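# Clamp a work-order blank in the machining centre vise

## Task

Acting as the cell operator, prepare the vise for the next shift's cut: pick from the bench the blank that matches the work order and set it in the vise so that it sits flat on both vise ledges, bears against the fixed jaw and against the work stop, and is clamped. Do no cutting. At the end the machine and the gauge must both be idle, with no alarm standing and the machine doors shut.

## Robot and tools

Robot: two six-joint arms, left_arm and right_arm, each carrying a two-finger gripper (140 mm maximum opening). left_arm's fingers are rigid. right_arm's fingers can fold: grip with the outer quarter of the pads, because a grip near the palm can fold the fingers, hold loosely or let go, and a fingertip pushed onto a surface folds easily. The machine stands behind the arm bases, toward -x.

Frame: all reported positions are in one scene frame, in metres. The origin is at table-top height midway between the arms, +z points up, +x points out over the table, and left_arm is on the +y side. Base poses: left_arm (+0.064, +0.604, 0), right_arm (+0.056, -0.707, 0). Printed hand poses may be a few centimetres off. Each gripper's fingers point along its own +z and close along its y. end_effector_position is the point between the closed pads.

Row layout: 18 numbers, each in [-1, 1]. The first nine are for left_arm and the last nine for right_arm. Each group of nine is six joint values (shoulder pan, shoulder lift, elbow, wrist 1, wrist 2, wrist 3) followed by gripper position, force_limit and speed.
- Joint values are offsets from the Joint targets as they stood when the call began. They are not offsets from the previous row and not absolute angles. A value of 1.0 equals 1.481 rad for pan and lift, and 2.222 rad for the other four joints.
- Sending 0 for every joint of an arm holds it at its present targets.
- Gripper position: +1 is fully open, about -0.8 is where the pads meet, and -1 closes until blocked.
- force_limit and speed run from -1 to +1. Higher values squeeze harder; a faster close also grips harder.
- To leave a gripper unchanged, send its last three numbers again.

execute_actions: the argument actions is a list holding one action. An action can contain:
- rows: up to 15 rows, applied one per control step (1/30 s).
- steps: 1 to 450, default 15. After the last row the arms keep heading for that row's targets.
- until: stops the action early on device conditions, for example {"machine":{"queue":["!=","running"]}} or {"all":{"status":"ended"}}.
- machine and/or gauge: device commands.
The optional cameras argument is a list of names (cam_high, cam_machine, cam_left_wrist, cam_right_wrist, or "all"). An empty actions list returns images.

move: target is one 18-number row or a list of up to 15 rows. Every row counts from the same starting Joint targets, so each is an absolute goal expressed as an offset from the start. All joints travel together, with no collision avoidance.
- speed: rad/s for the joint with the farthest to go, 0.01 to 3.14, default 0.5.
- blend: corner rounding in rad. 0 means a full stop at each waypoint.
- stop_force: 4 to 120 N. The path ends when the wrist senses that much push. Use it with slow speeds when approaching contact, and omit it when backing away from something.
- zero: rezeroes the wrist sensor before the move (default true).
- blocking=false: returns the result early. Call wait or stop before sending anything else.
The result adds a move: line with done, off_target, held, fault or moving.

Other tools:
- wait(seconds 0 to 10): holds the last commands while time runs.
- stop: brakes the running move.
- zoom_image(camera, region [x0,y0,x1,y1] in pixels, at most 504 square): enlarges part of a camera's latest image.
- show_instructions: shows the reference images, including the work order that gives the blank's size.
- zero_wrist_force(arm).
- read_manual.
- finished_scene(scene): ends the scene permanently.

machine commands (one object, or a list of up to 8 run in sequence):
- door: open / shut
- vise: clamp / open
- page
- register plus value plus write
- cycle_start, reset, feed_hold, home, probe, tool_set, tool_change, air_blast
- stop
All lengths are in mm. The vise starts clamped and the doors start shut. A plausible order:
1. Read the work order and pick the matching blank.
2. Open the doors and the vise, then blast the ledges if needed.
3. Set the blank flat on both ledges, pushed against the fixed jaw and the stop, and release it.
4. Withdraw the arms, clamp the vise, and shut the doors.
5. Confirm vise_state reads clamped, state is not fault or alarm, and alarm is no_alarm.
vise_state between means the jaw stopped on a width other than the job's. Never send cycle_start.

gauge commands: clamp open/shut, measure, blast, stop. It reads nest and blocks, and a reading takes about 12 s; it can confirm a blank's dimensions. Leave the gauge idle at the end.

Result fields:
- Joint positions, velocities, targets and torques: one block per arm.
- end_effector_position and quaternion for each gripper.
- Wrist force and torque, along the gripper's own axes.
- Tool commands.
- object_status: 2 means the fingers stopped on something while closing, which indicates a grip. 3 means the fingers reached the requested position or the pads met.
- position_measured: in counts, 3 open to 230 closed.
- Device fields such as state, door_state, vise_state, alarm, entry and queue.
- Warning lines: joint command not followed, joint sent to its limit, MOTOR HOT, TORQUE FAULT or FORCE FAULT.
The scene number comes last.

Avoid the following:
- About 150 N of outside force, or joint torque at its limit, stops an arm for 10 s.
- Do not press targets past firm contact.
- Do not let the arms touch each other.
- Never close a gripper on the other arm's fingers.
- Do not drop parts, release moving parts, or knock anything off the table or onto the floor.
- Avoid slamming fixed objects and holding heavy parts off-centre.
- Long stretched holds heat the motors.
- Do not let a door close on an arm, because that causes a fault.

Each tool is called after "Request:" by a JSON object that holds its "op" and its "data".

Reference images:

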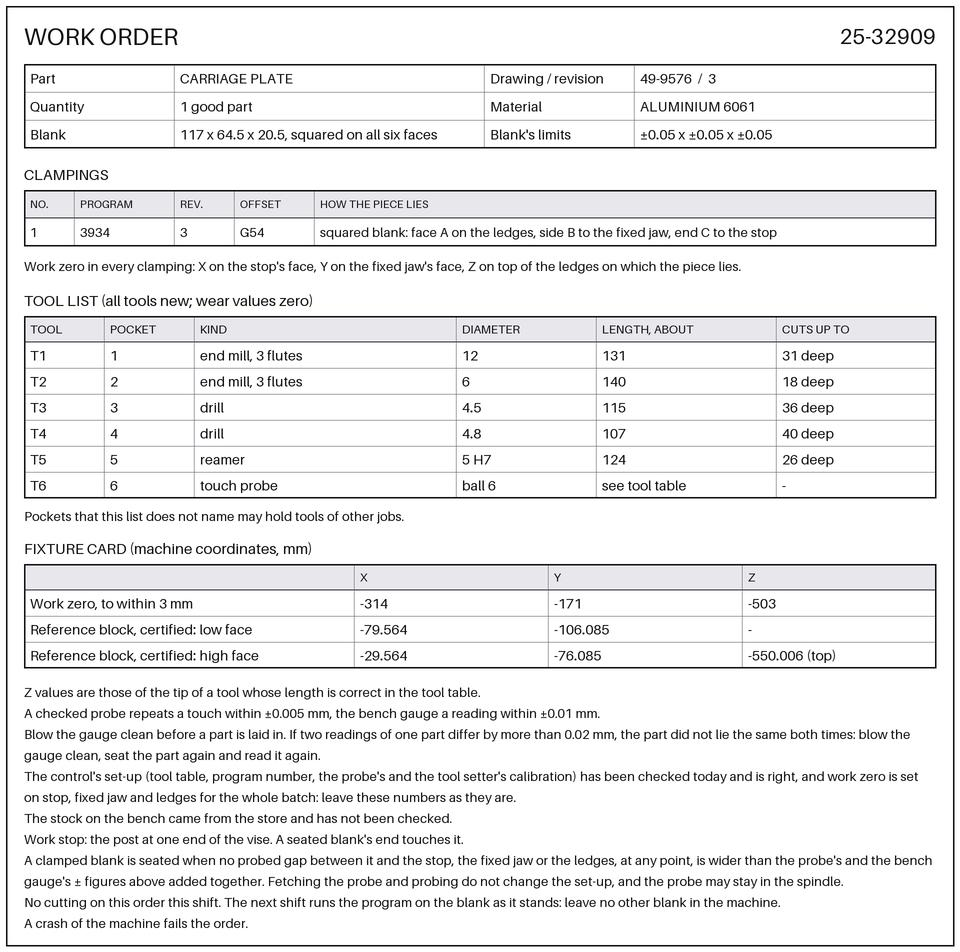

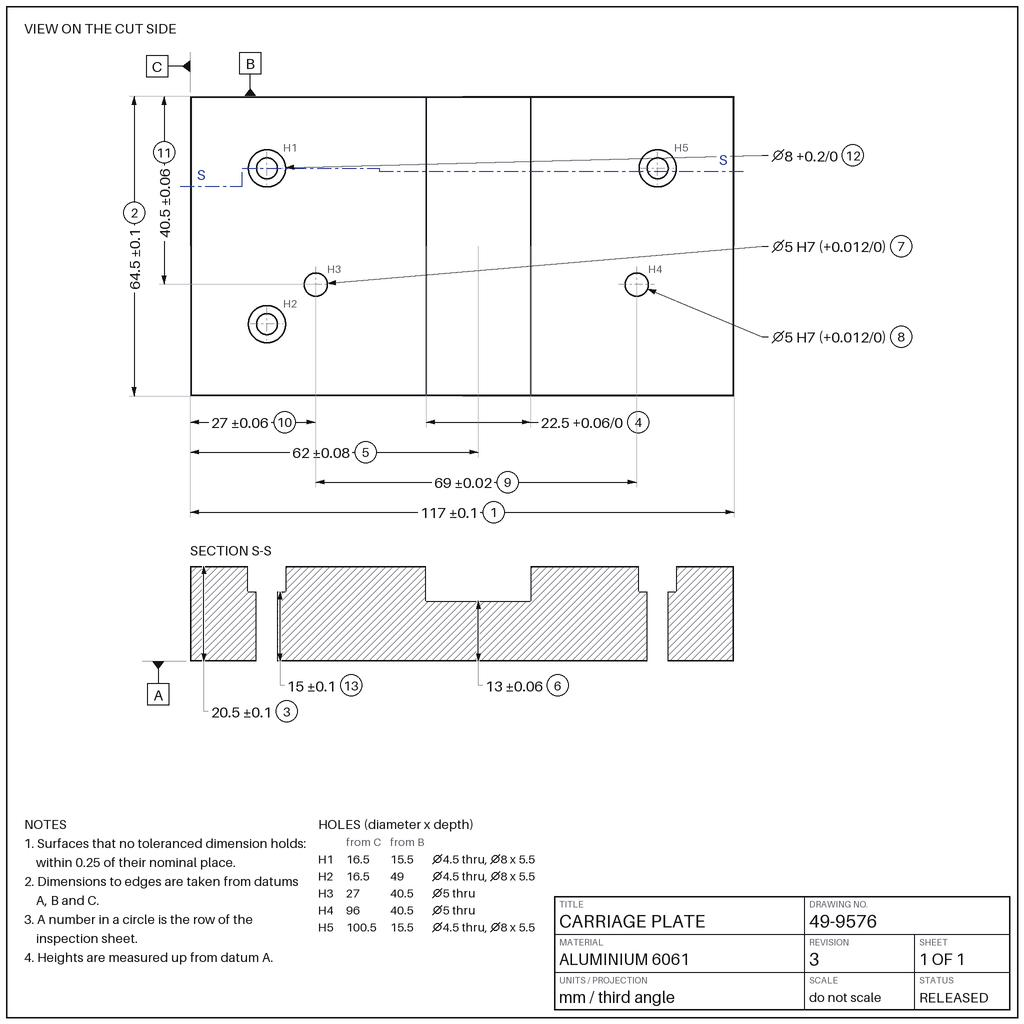

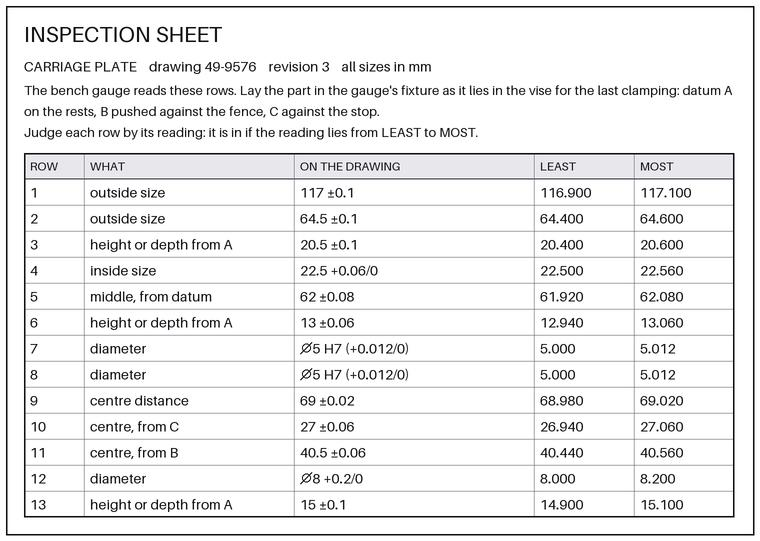

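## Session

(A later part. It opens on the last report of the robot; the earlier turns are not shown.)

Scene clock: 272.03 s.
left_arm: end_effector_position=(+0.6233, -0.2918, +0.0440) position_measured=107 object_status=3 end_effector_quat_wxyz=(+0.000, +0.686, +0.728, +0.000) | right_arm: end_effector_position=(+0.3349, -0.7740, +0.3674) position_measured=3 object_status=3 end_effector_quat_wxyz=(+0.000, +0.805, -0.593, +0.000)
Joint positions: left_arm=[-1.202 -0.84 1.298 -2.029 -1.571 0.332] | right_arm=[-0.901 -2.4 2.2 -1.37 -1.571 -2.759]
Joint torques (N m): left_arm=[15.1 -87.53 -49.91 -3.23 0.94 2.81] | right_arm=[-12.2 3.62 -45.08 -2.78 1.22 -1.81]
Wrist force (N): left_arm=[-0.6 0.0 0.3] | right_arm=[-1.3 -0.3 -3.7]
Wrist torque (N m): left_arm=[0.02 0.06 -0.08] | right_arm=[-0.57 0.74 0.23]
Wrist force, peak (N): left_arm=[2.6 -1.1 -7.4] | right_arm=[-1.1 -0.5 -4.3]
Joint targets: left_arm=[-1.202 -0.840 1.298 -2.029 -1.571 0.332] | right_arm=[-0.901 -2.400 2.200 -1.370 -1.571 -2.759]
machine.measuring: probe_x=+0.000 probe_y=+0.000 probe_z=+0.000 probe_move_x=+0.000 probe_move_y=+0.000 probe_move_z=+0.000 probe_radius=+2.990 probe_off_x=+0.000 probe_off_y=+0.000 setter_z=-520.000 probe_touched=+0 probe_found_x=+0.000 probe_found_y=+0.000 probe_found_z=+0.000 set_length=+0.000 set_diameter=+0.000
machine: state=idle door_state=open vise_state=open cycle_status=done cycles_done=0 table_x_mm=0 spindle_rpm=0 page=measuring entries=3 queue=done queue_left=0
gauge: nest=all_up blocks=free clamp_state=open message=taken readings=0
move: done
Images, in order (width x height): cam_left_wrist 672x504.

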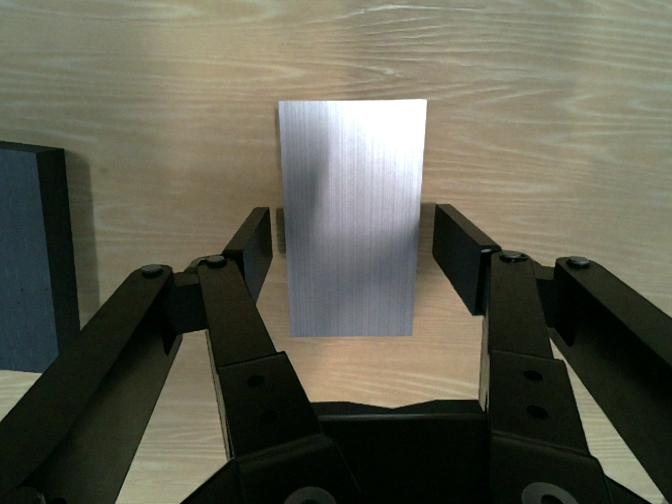

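Request:
{"op": "execute_actions", "data": {"actions": [{"rows":[[0,0,0,0,0,0,-1,0,-1,0,0,0,0,0,0,1,1,1]],"steps":90}], "cameras": ["cam_left_wrist"]}}

Scene clock: 279.17 s.
left_arm: end_effector_position=(+0.6235, -0.2918, +0.0440) position_measured=135 object_status=2 end_effector_quat_wxyz=(+0.000, +0.686, +0.728, +0.000) | right_arm: end_effector_position=(+0.3349, -0.7740, +0.3674) position_measured=3 object_status=3 end_effector_quat_wxyz=(+0.000, +0.805, -0.593, +0.000)
Joint positions: left_arm=[-1.202 -0.84 1.298 -2.029 -1.571 0.332] | right_arm=[-0.901 -2.4 2.2 -1.37 -1.571 -2.759]
Joint torques (N m): left_arm=[9.27 -87.74 -32.52 -7.22 0.94 2.67] | right_arm=[-5.75 1.61 -44.98 -3.17 1.29 -1.65]
Wrist force (N): left_arm=[6.8 -5.9 -16.0] | right_arm=[-1.4 -0.5 -3.6]
Wrist torque (N m): left_arm=[0.39 0.19 -0.04] | right_arm=[-0.61 0.77 0.23]
Wrist force, peak (N): left_arm=[6.7 -5.8 -16.3] | right_arm=[-1.5 -0.3 -4.2]
Joint targets: left_arm=[-1.202 -0.840 1.298 -2.029 -1.571 0.332] | right_arm=[-0.901 -2.400 2.200 -1.370 -1.571 -2.759]
machine.measuring: probe_x=+0.000 probe_y=+0.000 probe_z=+0.000 probe_move_x=+0.000 probe_move_y=+0.000 probe_move_z=+0.000 probe_radius=+2.990 probe_off_x=+0.000 probe_off_y=+0.000 setter_z=-520.000 probe_touched=+0 probe_found_x=+0.000 probe_found_y=+0.000 probe_found_z=+0.000 set_length=+0.000 set_diameter=+0.000
machine: state=idle door_state=open vise_state=open cycle_status=done cycles_done=0 table_x_mm=0 spindle_rpm=0 page=measuring entries=3 queue=done queue_left=0
gauge: nest=all_up blocks=free clamp_state=open message=taken readings=0
Images, in order (width x height): cam_left_wrist 672x504.

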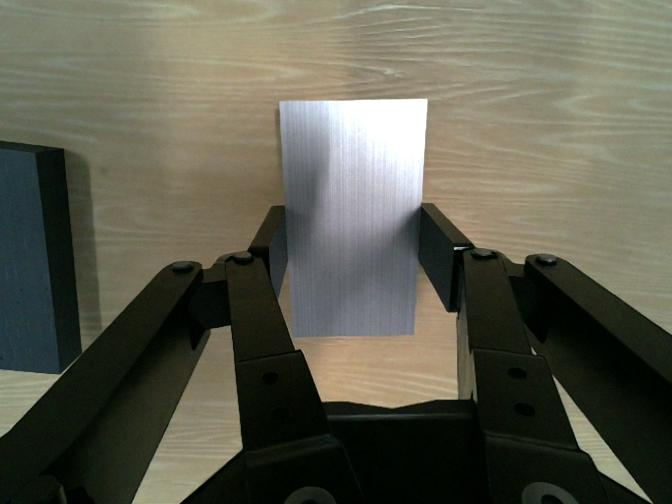

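Request:
{"op": "move", "data": {"target": [[0,-0.049,-0.0336,0.0663,0,0,-1,0,-1,0,0,0,0,0,0,1,1,1],[0.0865,-0.2814,0.1197,0.068,0,0.085,-1,0,-1,0,0,0,0,0,0,1,1,1]], "speed": [0.08,0.3], "blend": [0.03,0], "cameras": ["cam_left_wrist","cam_high"]}}

Scene clock: 294.37 s.
left_arm: end_effector_position=(+0.6401, -0.0504, +0.2503) position_measured=135 object_status=2 end_effector_quat_wxyz=(+0.000, +0.707, +0.707, +0.000) | right_arm: end_effector_position=(+0.3349, -0.7740, +0.3674) position_measured=3 object_status=3 end_effector_quat_wxyz=(+0.000, +0.805, -0.593, +0.000)
Joint positions: left_arm=[-1.074 -1.257 1.563 -1.878 -1.571 0.521] | right_arm=[-0.901 -2.4 2.2 -1.37 -1.571 -2.759]
Joint torques (N m): left_arm=[15.33 -80.64 -41.46 -3.65 0.83 2.73] | right_arm=[-8.08 4.05 -46.79 -3.07 1.54 -1.74]
Wrist force (N): left_arm=[-0.1 0.1 4.1] | right_arm=[-1.1 -0.4 -4.0]
Wrist torque (N m): left_arm=[0.04 -0.02 -0.04] | right_arm=[-0.60 0.69 0.23]
Wrist force, peak (N): left_arm=[6.6 -6.0 -16.3] | right_arm=[-1.2 -0.7 -4.2]
Joint targets: left_arm=[-1.074 -1.257 1.564 -1.878 -1.571 0.521] | right_arm=[-0.901 -2.400 2.200 -1.370 -1.571 -2.759]
machine.measuring: probe_x=+0.000 probe_y=+0.000 probe_z=+0.000 probe_move_x=+0.000 probe_move_y=+0.000 probe_move_z=+0.000 probe_radius=+2.990 probe_off_x=+0.000 probe_off_y=+0.000 setter_z=-520.000 probe_touched=+0 probe_found_x=+0.000 probe_found_y=+0.000 probe_found_z=+0.000 set_length=+0.000 set_diameter=+0.000
machine: state=idle door_state=open vise_state=open cycle_status=done cycles_done=0 table_x_mm=0 spindle_rpm=0 page=measuring entries=3 queue=done queue_left=0
gauge: nest=all_up blocks=free clamp_state=open message=taken readings=0
move: done
Images, in order (width x height): cam_high 672x504, cam_left_wrist 672x504.

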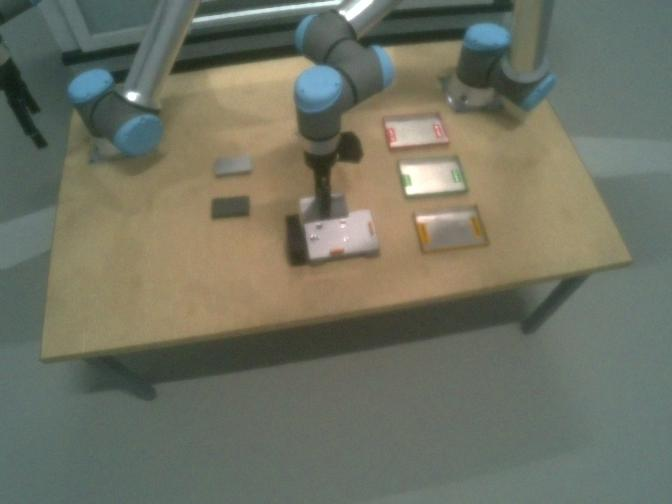

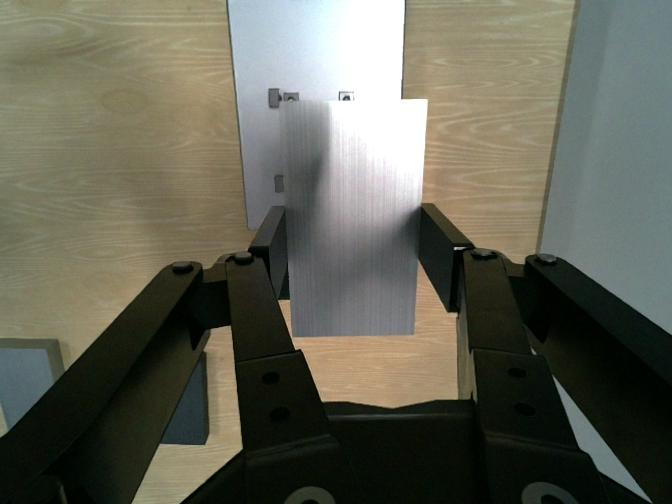

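Request:
{"op": "zoom_image", "data": {"camera": "cam_left_wrist", "region": [220, 0, 440, 230]}}

Scaled by 2.191.

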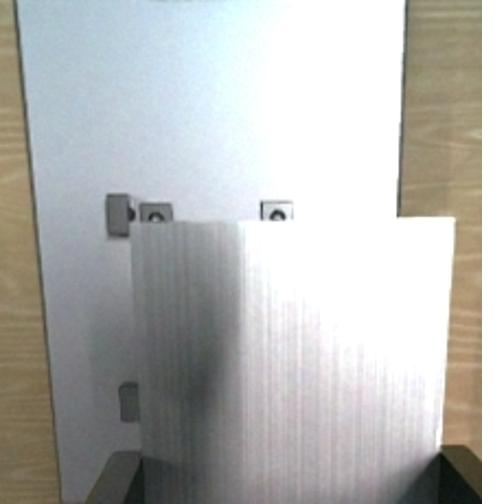

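Request:
{"op": "move", "data": {"target": [0.0687,-0.1138,0.0955,-0.0195,0,0.0457,-1,0,-1,0,0,0,0,0,0,1,1,1], "speed": 0.2, "cameras": ["cam_left_wrist"]}}

Request:
{"op": "zoom_image", "data": {"camera": "cam_left_wrist", "region": [220, 50, 440, 270]}}

Request:
{"op": "zoom_image", "data": {"camera": "cam_left_wrist", "region": [240, 300, 460, 420]}}

Scene clock: 323.27 s.
left_arm: end_effector_position=(+0.6403, +0.0998, +0.2503) position_measured=135 object_status=2 end_effector_quat_wxyz=(+0.000, +0.707, +0.707, +0.000) | right_arm: end_effector_position=(+0.3349, -0.7740, +0.3674) position_measured=3 object_status=3 end_effector_quat_wxyz=(+0.000, +0.805, -0.593, +0.000)
Joint positions: left_arm=[-0.972 -1.425 1.776 -1.921 -1.571 0.623] | right_arm=[-0.901 -2.4 2.2 -1.37 -1.571 -2.759]
Joint torques (N m): left_arm=[13.38 -66.61 -41.18 -7.86 0.7 2.58] | right_arm=[-4.82 3.98 -46.68 -3.08 0.91 -1.94]
Wrist force (N): left_arm=[-0.6 0.0 4.5] | right_arm=[-1.1 -0.3 -3.9]
Wrist torque (N m): left_arm=[0.04 0.10 -0.03] | right_arm=[-0.58 0.71 0.23]
Wrist force, peak (N): left_arm=[-0.3 0.1 4.8] | right_arm=[-1.3 -0.4 -4.3]
Joint targets: left_arm=[-0.972 -1.426 1.776 -1.921 -1.571 0.623] | right_arm=[-0.901 -2.400 2.200 -1.370 -1.571 -2.759]
machine.measuring: probe_x=+0.000 probe_y=+0.000 probe_z=+0.000 probe_move_x=+0.000 probe_move_y=+0.000 probe_move_z=+0.000 probe_radius=+2.990 probe_off_x=+0.000 probe_off_y=+0.000 setter_z=-520.000 probe_touched=+0 probe_found_x=+0.000 probe_found_y=+0.000 probe_found_z=+0.000 set_length=+0.000 set_diameter=+0.000
machine: state=idle door_state=open vise_state=open cycle_status=done cycles_done=0 table_x_mm=0 spindle_rpm=0 page=measuring entries=3 queue=done queue_left=0
gauge: nest=all_up blocks=free clamp_state=open message=taken readings=0
move: done
Images, in order (width x height): cam_left_wrist 672x504.

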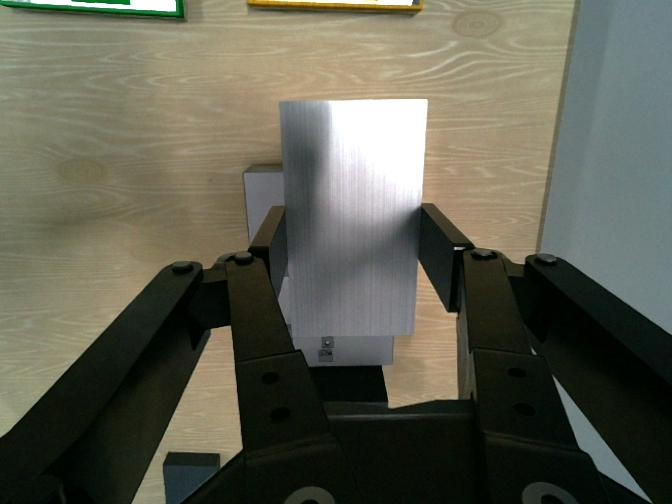

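Scaled by 2.291.

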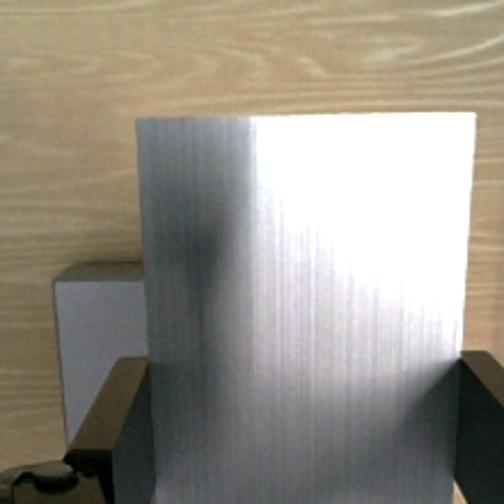

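Scaled by 2.291.

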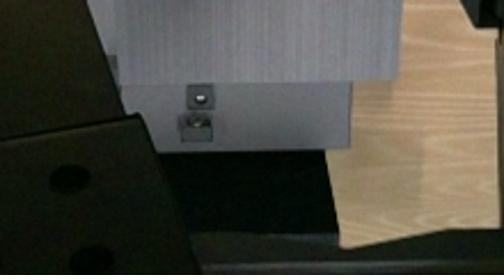

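Request:
{"op": "move", "data": {"target": [-0.5753,-0.199,-0.0281,0.1608,0,-0.3835,-1,0,-1,0.4733,0.524,-0.2187,-0.1314,0,0,1,1,1], "speed": 0.6}}

Request:
{"op": "execute_actions", "data": {"actions": [{"machine":{"page":"position"},"steps":2}]}}

Scene clock: 379.17 s.
left_arm: end_effector_position=(+0.0973, -0.0199, +0.4499) position_measured=135 object_status=2 end_effector_quat_wxyz=(+0.000, +0.707, +0.707, +0.000) | right_arm: end_effector_position=(+0.7337, -0.6576, +0.4005) position_measured=3 object_status=3 end_effector_quat_wxyz=(+0.000, +0.960, -0.280, +0.001)
Joint positions: left_arm=[-1.824 -1.72 1.713 -1.564 -1.571 -0.229] | right_arm=[-0.2 -1.624 1.714 -1.662 -1.571 -2.759]
Joint torques (N m): left_arm=[-10.49 -45.03 -57.66 -3.78 -0.16 -2.97] | right_arm=[18.91 -33.37 -64.62 -6.1 0.75 -1.92]
Wrist force (N): left_arm=[-0.8 0.1 4.2] | right_arm=[-1.5 -0.3 -4.2]
Wrist torque (N m): left_arm=[0.03 0.11 0.10] | right_arm=[-0.56 0.75 0.24]
Wrist force, peak (N): left_arm=[2.0 3.4 6.3] | right_arm=[-0.3 -3.8 -3.8]
Joint targets: left_arm=[-1.824 -1.720 1.713 -1.564 -1.571 -0.229] | right_arm=[-0.200 -1.624 1.714 -1.662 -1.571 -2.759]
machine.measuring: probe_x=+0.000 probe_y=+0.000 probe_z=+0.000 probe_move_x=+0.000 probe_move_y=+0.000 probe_move_z=+0.000 probe_radius=+2.990 probe_off_x=+0.000 probe_off_y=+0.000 setter_z=-520.000 probe_touched=+0 probe_found_x=+0.000 probe_found_y=+0.000 probe_found_z=+0.000 set_length=+0.000 set_diameter=+0.000
machine: state=idle door_state=open vise_state=open cycle_status=done cycles_done=0 table_x_mm=0 spindle_rpm=0 page=measuring entries=3 queue=done queue_left=0
gauge: nest=all_up blocks=free clamp_state=open message=taken readings=0
move: done

Scene clock: 379.43 s.
left_arm: end_effector_position=(+0.0971, -0.0198, +0.4499) position_measured=135 object_status=2 end_effector_quat_wxyz=(+0.000, +0.707, +0.707, +0.000) | right_arm: end_effector_position=(+0.7339, -0.6575, +0.4004) position_measured=3 object_status=3 end_effector_quat_wxyz=(+0.000, +0.960, -0.280, +0.001)
Joint positions: left_arm=[-1.824 -1.72 1.713 -1.564 -1.571 -0.229] | right_arm=[-0.2 -1.624 1.714 -1.662 -1.571 -2.759]
Joint torques (N m): left_arm=[-11.81 -46.33 -58.18 -3.64 0 -2.72] | right_arm=[17.64 -34.42 -66.23 -6.47 0.76 -1.7]
Wrist force (N): left_arm=[-0.6 0.5 4.3] | right_arm=[-1.4 -0.6 -4.3]
Wrist torque (N m): left_arm=[0.12 0.07 0.10] | right_arm=[-0.64 0.73 0.24]
Wrist force, peak (N): left_arm=[-0.7 0.2 4.5] | right_arm=[-1.5 -0.8 -4.4]
Joint targets: left_arm=[-1.824 -1.720 1.713 -1.564 -1.571 -0.229] | right_arm=[-0.200 -1.624 1.714 -1.662 -1.571 -2.759]
Tool commands: left_gripper/position=-1.0 left_gripper/force_limit=+0.0 left_gripper/speed=-1.0 right_gripper/position=+1.0 right_gripper/force_limit=+1.0 right_gripper/speed=+1.0
machine.position: pos_x=-164.000 pos_y=-3.000 pos_z=+0.000
machine: state=idle door_state=open vise_state=open cycle_status=done cycles_done=0 table_x_mm=0 spindle_rpm=0 page=position entries=3 queue=done queue_left=0
gauge: nest=all_up blocks=free clamp_state=open message=taken readings=0

Request:
{"op": "move", "data": {"target": [-0.5323,0.5346,-0.3446,-0.0118,0,-0.3548,-1,0,-1,0,0,0,0,0,0,1,1,1], "speed": 0.35, "cameras": ["cam_left_wrist","cam_machine"]}}

Scene clock: 388.87 s.
left_arm: end_effector_position=(-0.7449, -0.0995, +0.3198) position_measured=135 object_status=2 end_effector_quat_wxyz=(+0.000, +0.707, +0.707, +0.000) | right_arm: end_effector_position=(+0.7339, -0.6575, +0.4004) position_measured=3 object_status=3 end_effector_quat_wxyz=(+0.000, +0.960, -0.280, +0.001)
Joint positions: left_arm=[-2.612 -0.929 0.948 -1.59 -1.571 -1.017] | right_arm=[-0.2 -1.624 1.714 -1.662 -1.571 -2.759]
Joint torques (N m): left_arm=[-14.93 -92.35 -58.32 -7.8 -0.33 -3.02] | right_arm=[18.05 -34.91 -66.02 -6.27 0.21 -2.18]
Wrist force (N): left_arm=[-0.9 -0.3 4.5] | right_arm=[-1.6 -0.8 -4.2]
Wrist torque (N m): left_arm=[-0.08 0.12 0.10] | right_arm=[-0.67 0.77 0.24]
Wrist force, peak (N): left_arm=[1.3 -5.0 6.2] | right_arm=[-1.7 -0.7 -4.5]
Joint targets: left_arm=[-2.613 -0.928 0.948 -1.590 -1.571 -1.018] | right_arm=[-0.200 -1.624 1.714 -1.662 -1.571 -2.759]
machine.position: pos_x=-164.000 pos_y=-3.000 pos_z=+0.000
machine: state=idle door_state=open vise_state=open cycle_status=done cycles_done=0 table_x_mm=0 spindle_rpm=0 page=position entries=3 queue=done queue_left=0
gauge: nest=all_up blocks=free clamp_state=open message=taken readings=0
move: done
Images, in order (width x height): cam_machine 672x504, cam_left_wrist 672x504.

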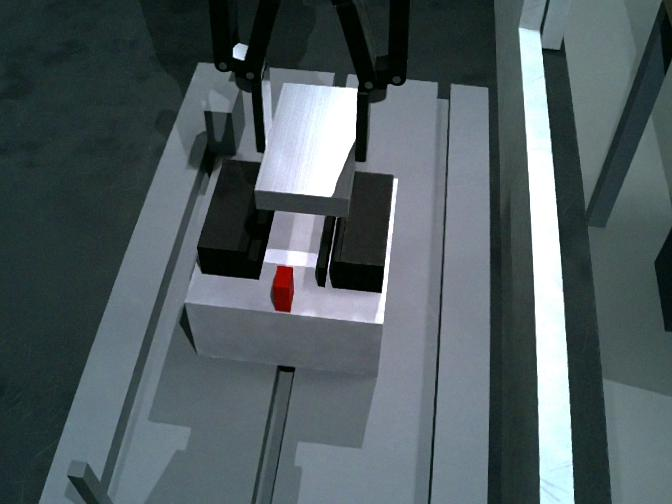

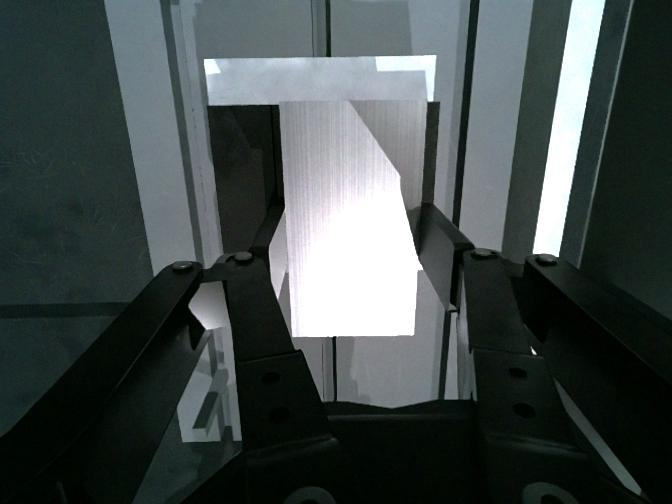

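Request:
{"op": "zoom_image", "data": {"camera": "cam_left_wrist", "region": [190, 40, 460, 240]}}

Request:
{"op": "zoom_image", "data": {"camera": "cam_machine", "region": [170, 60, 430, 320]}}

Scaled by 1.867.

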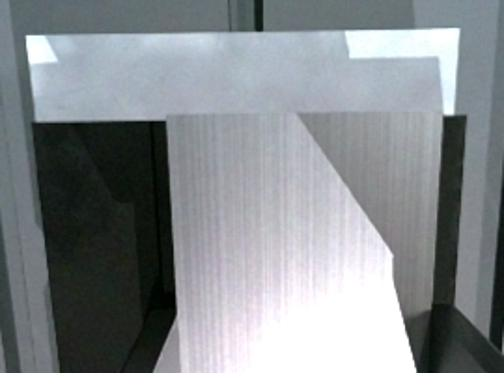

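Scaled by 1.938.

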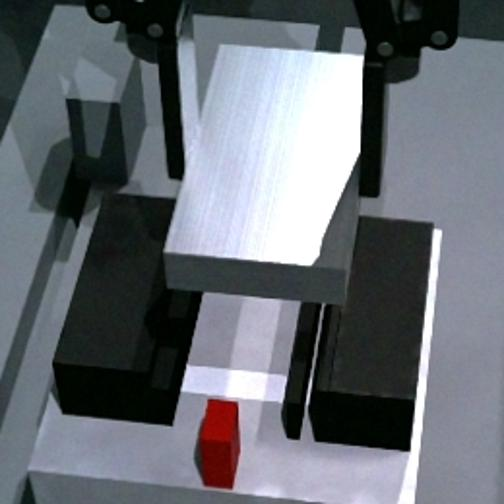

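Request:
{"op": "move", "data": {"target": [-0.0084,0.0215,0.0158,-0.0302,0,-0.0056,-1,0,-1,0,0,0,0,0,0,1,1,1], "speed": 0.05, "cameras": ["cam_left_wrist","cam_machine"]}}

Request:
{"op": "zoom_image", "data": {"camera": "cam_left_wrist", "region": [190, 40, 460, 240]}}

Request:
{"op": "zoom_image", "data": {"camera": "cam_machine", "region": [170, 110, 430, 340]}}

Scene clock: 424.47 s.
left_arm: end_effector_position=(-0.7655, -0.0961, +0.2698) position_measured=135 object_status=2 end_effector_quat_wxyz=(+0.000, +0.707, +0.707, +0.000) | right_arm: end_effector_position=(+0.7339, -0.6575, +0.4004) position_measured=3 object_status=3 end_effector_quat_wxyz=(+0.000, +0.960, -0.280, +0.001)
Joint positions: left_arm=[-2.625 -0.897 0.983 -1.657 -1.571 -1.03] | right_arm=[-0.2 -1.624 1.714 -1.662 -1.571 -2.759]
Joint torques (N m): left_arm=[-10.28 -94 -44.08 -7.65 -0.47 -2.52] | right_arm=[18.82 -33.72 -64.55 -6.08 0.83 -2.27]
Wrist force (N): left_arm=[-0.8 -0.5 4.3] | right_arm=[-1.7 -0.5 -4.5]
Wrist torque (N m): left_arm=[-0.12 0.07 0.12] | right_arm=[-0.61 0.80 0.24]
Wrist force, peak (N): left_arm=[-0.6 -0.3 5.0] | right_arm=[-1.5 -0.8 -4.7]
Joint targets: left_arm=[-2.625 -0.897 0.983 -1.657 -1.571 -1.030] | right_arm=[-0.200 -1.624 1.714 -1.662 -1.571 -2.759]
machine.position: pos_x=-164.000 pos_y=-3.000 pos_z=+0.000
machine: state=idle door_state=open vise_state=open cycle_status=done cycles_done=0 table_x_mm=0 spindle_rpm=0 page=position entries=3 queue=done queue_left=0
gauge: nest=all_up blocks=free clamp_state=open message=taken readings=0
move: done
Images, in order (width x height): cam_machine 672x504, cam_left_wrist 672x504.

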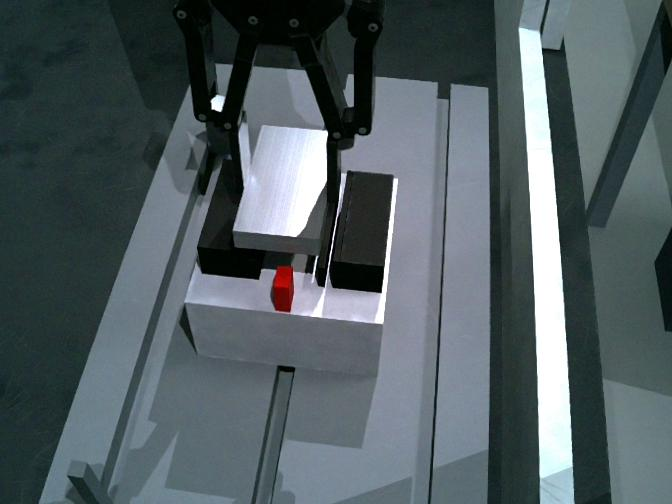

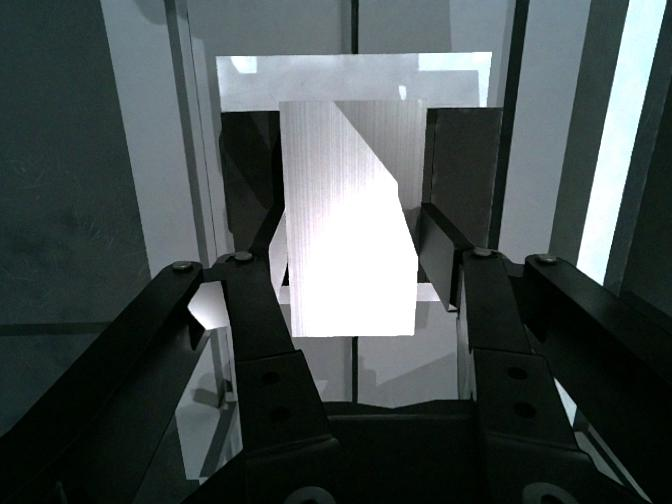

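Scaled by 1.867.

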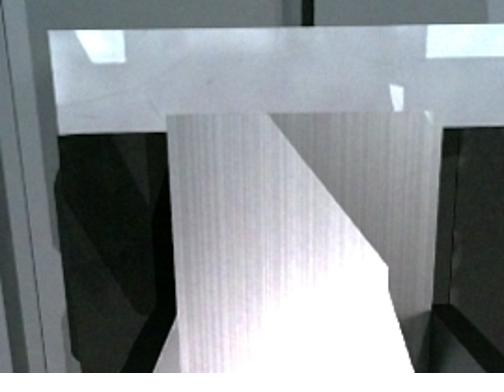

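Scaled by 1.938.

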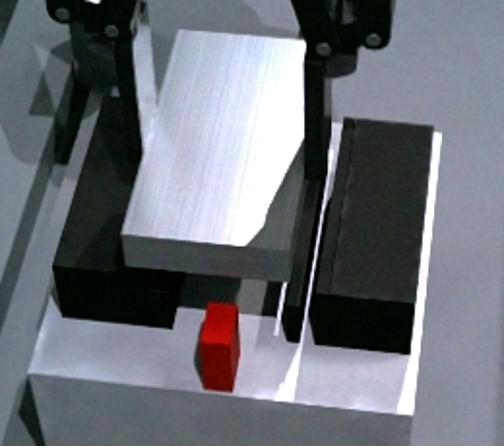

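Request:
{"op": "move", "data": {"target": [0.0011,0.0009,0.0205,-0.0212,0,0.0007,-1,0,-1,0,0,0,0,0,0,1,1,1], "speed": 0.04, "cameras": ["cam_left_wrist","cam_machine"]}}

Request:
{"op": "zoom_image", "data": {"camera": "cam_left_wrist", "region": [190, 40, 500, 240]}}

Request:
{"op": "zoom_image", "data": {"camera": "cam_machine", "region": [180, 150, 400, 330]}}

Scene clock: 443.83 s.
left_arm: end_effector_position=(-0.7625, -0.0963, +0.2429) position_measured=135 object_status=2 end_effector_quat_wxyz=(+0.000, +0.707, +0.707, +0.000) | right_arm: end_effector_position=(+0.7339, -0.6575, +0.4004) position_measured=3 object_status=3 end_effector_quat_wxyz=(+0.000, +0.960, -0.280, +0.001)
Joint positions: left_arm=[-2.624 -0.895 1.028 -1.704 -1.571 -1.029] | right_arm=[-0.2 -1.624 1.714 -1.662 -1.571 -2.759]
Joint torques (N m): left_arm=[9.48 -19.86 -9.53 -12.14 -0.53 3.25] | right_arm=[18.77 -33.87 -63.77 -6.08 1.04 -1.79]
Wrist force (N): left_arm=[20.9 29.1 -71.7] | right_arm=[-1.5 -0.7 -4.3]
Wrist torque (N m): left_arm=[-0.72 0.46 -0.78] | right_arm=[-0.64 0.76 0.24]
Wrist force, peak (N): left_arm=[20.9 29.1 -71.7] | right_arm=[-1.8 -0.7 -4.6]
Joint targets: left_arm=[-2.624 -0.895 1.028 -1.704 -1.571 -1.029] | right_arm=[-0.200 -1.624 1.714 -1.662 -1.571 -2.759]
machine.position: pos_x=-164.000 pos_y=-3.000 pos_z=+0.000
machine: state=idle door_state=open vise_state=open cycle_status=done cycles_done=0 table_x_mm=0 spindle_rpm=0 page=position entries=3 queue=done queue_left=0
gauge: nest=all_up blocks=free clamp_state=open message=taken readings=0
move: done
Images, in order (width x height): cam_machine 672x504, cam_left_wrist 672x504.

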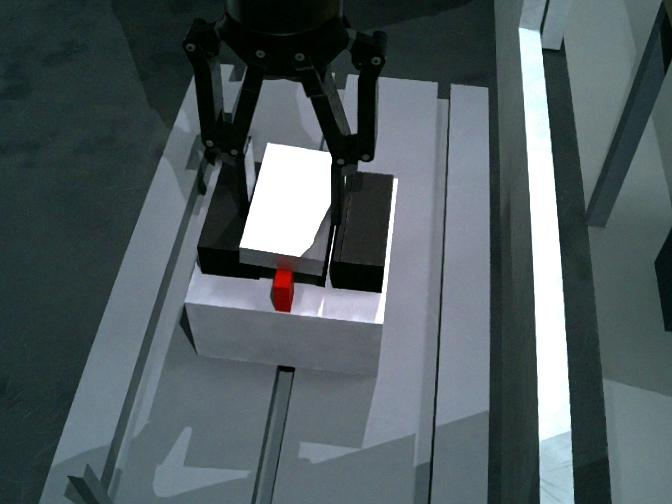

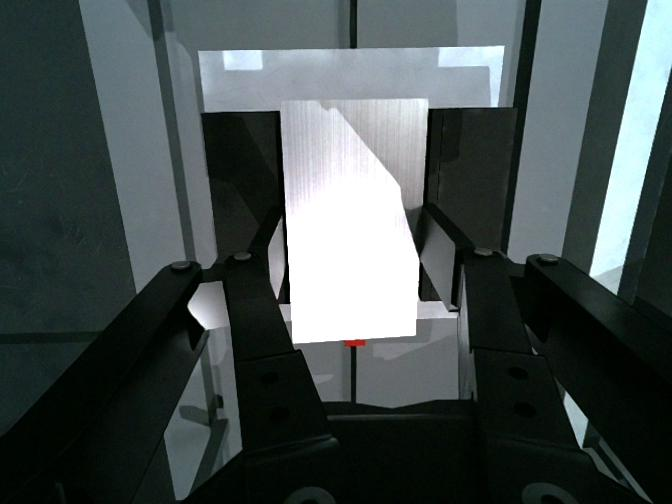

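Scaled by 1.626.

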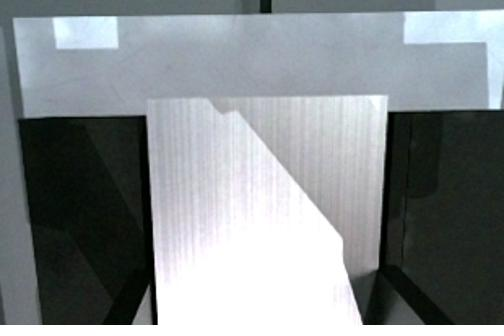

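Scaled by 2.291.

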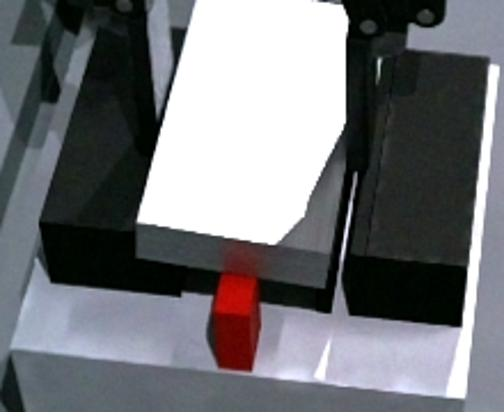

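Request:
{"op": "move", "data": {"target": [[0,-0.00103,-0.00362,0.00431,0,0,-1,0,-1,0,0,0,0,0,0,1,1,1],[0.00114,-0.00447,0.00023,0.00275,0,0.00076,-1,0,-1,0,0,0,0,0,0,1,1,1]], "speed": 0.02, "cameras": ["cam_left_wrist","cam_machine"]}}

Request:
{"op": "zoom_image", "data": {"camera": "cam_left_wrist", "region": [190, 40, 530, 350]}}

Request:
{"op": "zoom_image", "data": {"camera": "cam_machine", "region": [180, 150, 400, 330]}}

Scene clock: 487.73 s.
left_arm: end_effector_position=(-0.7591, -0.0963, +0.2484) position_measured=135 object_status=2 end_effector_quat_wxyz=(+0.000, +0.707, +0.707, +0.000) | right_arm: end_effector_position=(+0.7339, -0.6575, +0.4004) position_measured=3 object_status=3 end_effector_quat_wxyz=(+0.000, +0.960, -0.280, +0.001)
Joint positions: left_arm=[-2.622 -0.902 1.029 -1.698 -1.571 -1.027] | right_arm=[-0.2 -1.624 1.714 -1.662 -1.571 -2.759]
Joint torques (N m): left_arm=[12.56 -110.81 -42.19 -7.8 -0.55 2.8] | right_arm=[19.24 -38.47 -63.71 -5.79 1.3 -2.22]
Wrist force (N): left_arm=[-0.6 -0.5 4.3] | right_arm=[-1.4 -0.5 -4.1]
Wrist torque (N m): left_arm=[-0.15 0.05 -0.05] | right_arm=[-0.60 0.74 0.24]
Wrist force, peak (N): left_arm=[23.8 32.7 -76.4] | right_arm=[-1.6 -0.7 -4.7]
Joint targets: left_arm=[-2.622 -0.902 1.029 -1.698 -1.571 -1.027] | right_arm=[-0.200 -1.624 1.714 -1.662 -1.571 -2.759]
machine.position: pos_x=-164.000 pos_y=-3.000 pos_z=+0.000
machine: state=idle door_state=open vise_state=open cycle_status=done cycles_done=0 table_x_mm=0 spindle_rpm=0 page=position entries=3 queue=done queue_left=0
gauge: nest=all_up blocks=free clamp_state=open message=taken readings=0
move: done
Images, in order (width x height): cam_machine 672x504, cam_left_wrist 672x504.

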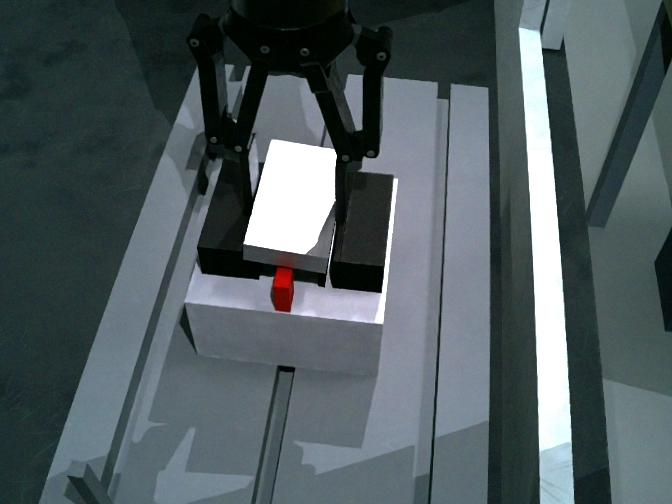

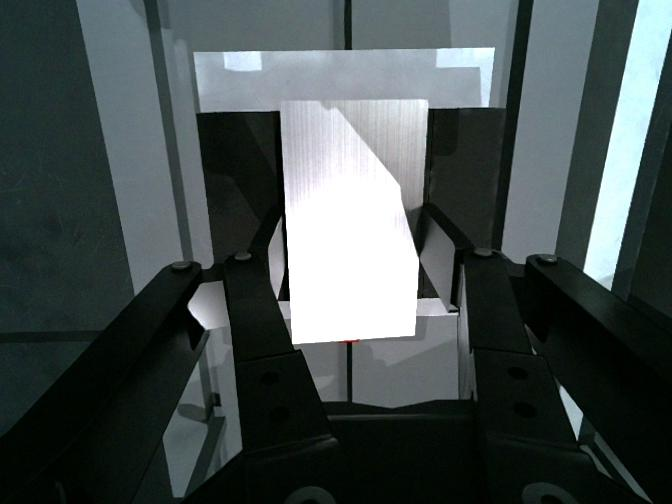

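Scaled by 1.482.

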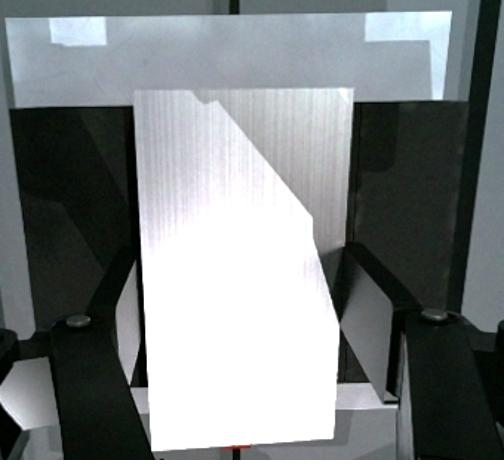

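Scaled by 2.291.

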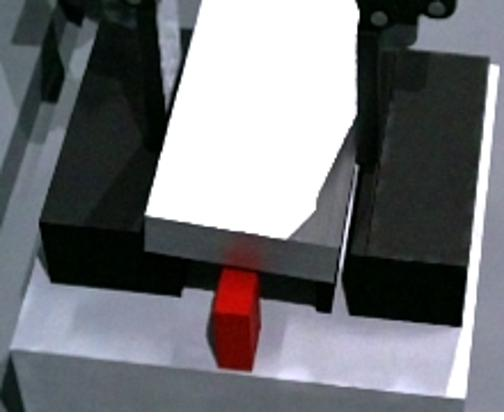

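Request:
{"op": "move", "data": {"target": [-0.0003,0.0055,0.0207,-0.0243,0,0,-1,0,-1,0,0,0,0,0,0,1,1,1], "speed": 0.012, "stop_force": 7, "cameras": ["cam_left_wrist","cam_machine"]}}

Request:
{"op": "zoom_image", "data": {"camera": "cam_machine", "region": [180, 150, 400, 330]}}

Scene clock: 510.63 s.
left_arm: end_effector_position=(-0.7590, -0.0962, +0.2436) position_measured=135 object_status=2 end_effector_quat_wxyz=(+0.000, +0.707, +0.707, +0.000) | right_arm: end_effector_position=(+0.7339, -0.6575, +0.4004) position_measured=3 object_status=3 end_effector_quat_wxyz=(+0.000, +0.960, -0.280, +0.001)
Joint positions: left_arm=[-2.622 -0.901 1.035 -1.706 -1.571 -1.027] | right_arm=[-0.2 -1.624 1.714 -1.662 -1.571 -2.759]
Joint torques (N m): left_arm=[0.68 -101.28 -54.05 -3.94 -1.11 2.36] | right_arm=[18.88 -38.73 -63.28 -5.7 1.89 -1.97]
Wrist force (N): left_arm=[1.7 1.9 -2.2] | right_arm=[-1.3 -0.7 -4.2]
Wrist torque (N m): left_arm=[-0.22 -0.28 -0.18] | right_arm=[-0.66 0.71 0.24]
Wrist force, peak (N): left_arm=[4.0 1.7 -4.8] | right_arm=[-1.6 -0.7 -4.8]
Joint targets: left_arm=[-2.622 -0.901 1.035 -1.706 -1.571 -1.027] | right_arm=[-0.200 -1.624 1.714 -1.662 -1.571 -2.759]
machine.position: pos_x=-164.000 pos_y=-3.000 pos_z=+0.000
machine: state=idle door_state=open vise_state=open cycle_status=done cycles_done=0 table_x_mm=0 spindle_rpm=0 page=position entries=3 queue=done queue_left=0
gauge: nest=all_up blocks=free clamp_state=open message=taken readings=0
move: contact (left_arm); left_arm: the wrist 1 is farthest, 0.046 rad from its target
Images, in order (width x height): cam_machine 672x504, cam_left_wrist 672x504.

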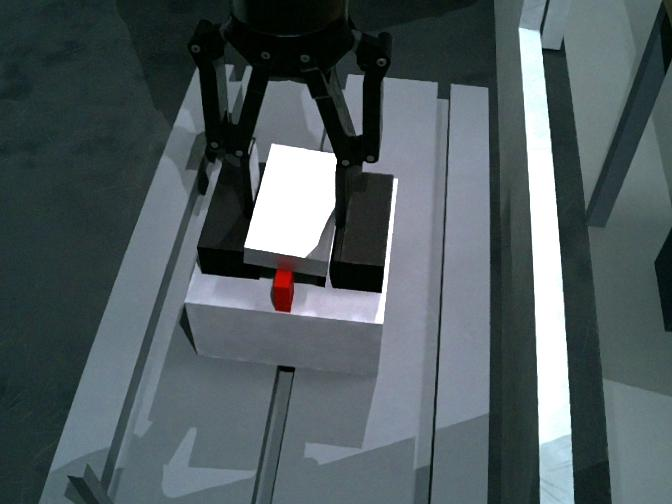

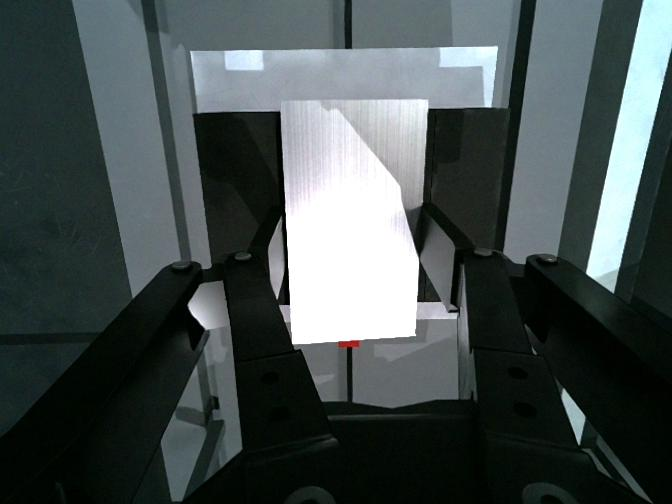

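Scaled by 2.291.

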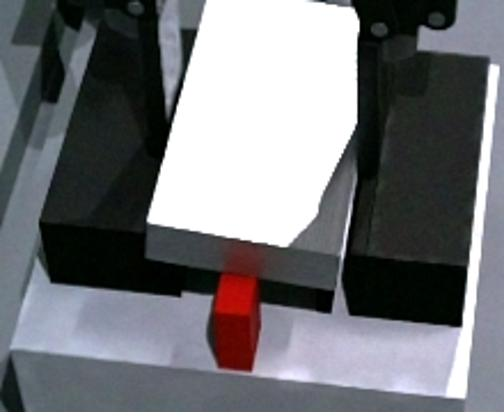

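Request:
{"op": "move", "data": {"target": [0,-0.00137,-0.00486,0.00576,0,0,-1,0,-1,0,0,0,0,0,0,1,1,1], "speed": 0.05, "cameras": ["cam_left_wrist","cam_machine"]}}

Scene clock: 543.90 s.
left_arm: end_effector_position=(-0.7589, -0.0962, +0.2515) position_measured=135 object_status=2 end_effector_quat_wxyz=(+0.000, +0.707, +0.707, +0.000) | right_arm: end_effector_position=(+0.7339, -0.6575, +0.4004) position_measured=3 object_status=3 end_effector_quat_wxyz=(+0.000, +0.960, -0.280, +0.001)
Joint positions: left_arm=[-2.622 -0.903 1.025 -1.693 -1.571 -1.027] | right_arm=[-0.2 -1.624 1.714 -1.662 -1.571 -2.759]
Joint torques (N m): left_arm=[8.1 -109.68 -56.81 -3.77 -0.95 2.73] | right_arm=[15.65 -39.09 -62.99 -5.21 1.77 -2.55]
Wrist force (N): left_arm=[-0.7 -0.1 4.7] | right_arm=[-1.7 -0.5 -4.3]
Wrist torque (N m): left_arm=[-0.06 0.05 -0.06] | right_arm=[-0.60 0.78 0.24]
Wrist force, peak (N): left_arm=[-0.9 -0.7 4.6] | right_arm=[-1.5 -0.7 -4.7]
Joint targets: left_arm=[-2.622 -0.903 1.025 -1.693 -1.571 -1.027] | right_arm=[-0.200 -1.624 1.714 -1.662 -1.571 -2.759]
machine.position: pos_x=-164.000 pos_y=-3.000 pos_z=+0.000
machine: state=idle door_state=open vise_state=open cycle_status=done cycles_done=0 table_x_mm=0 spindle_rpm=0 page=position entries=3 queue=done queue_left=0
gauge: nest=all_up blocks=free clamp_state=open message=taken readings=0
move: done
Images, in order (width x height): cam_machine 672x504, cam_left_wrist 672x504.

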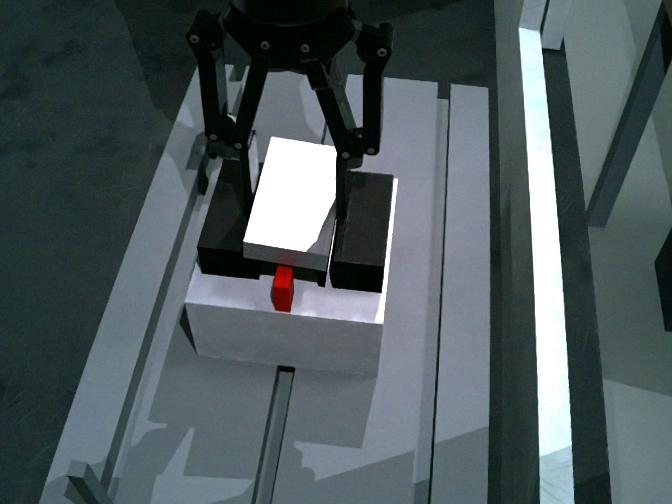

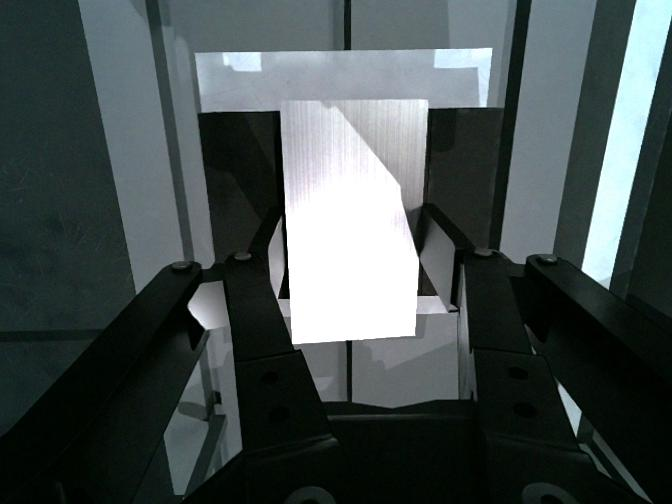

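Request:
{"op": "zoom_image", "data": {"camera": "cam_machine", "region": [180, 120, 410, 320]}}

Request:
{"op": "zoom_image", "data": {"camera": "cam_left_wrist", "region": [180, 40, 510, 370]}}

Scaled by 2.191.

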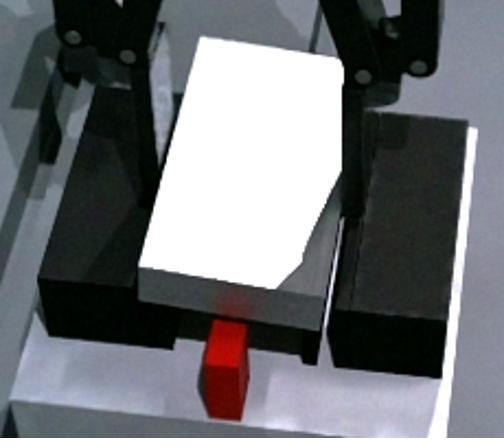

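Scaled by 1.527.

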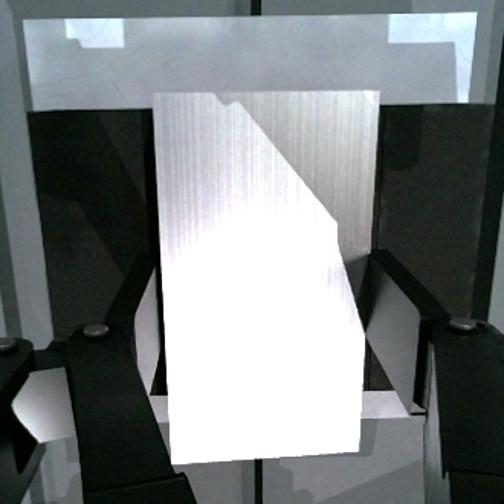

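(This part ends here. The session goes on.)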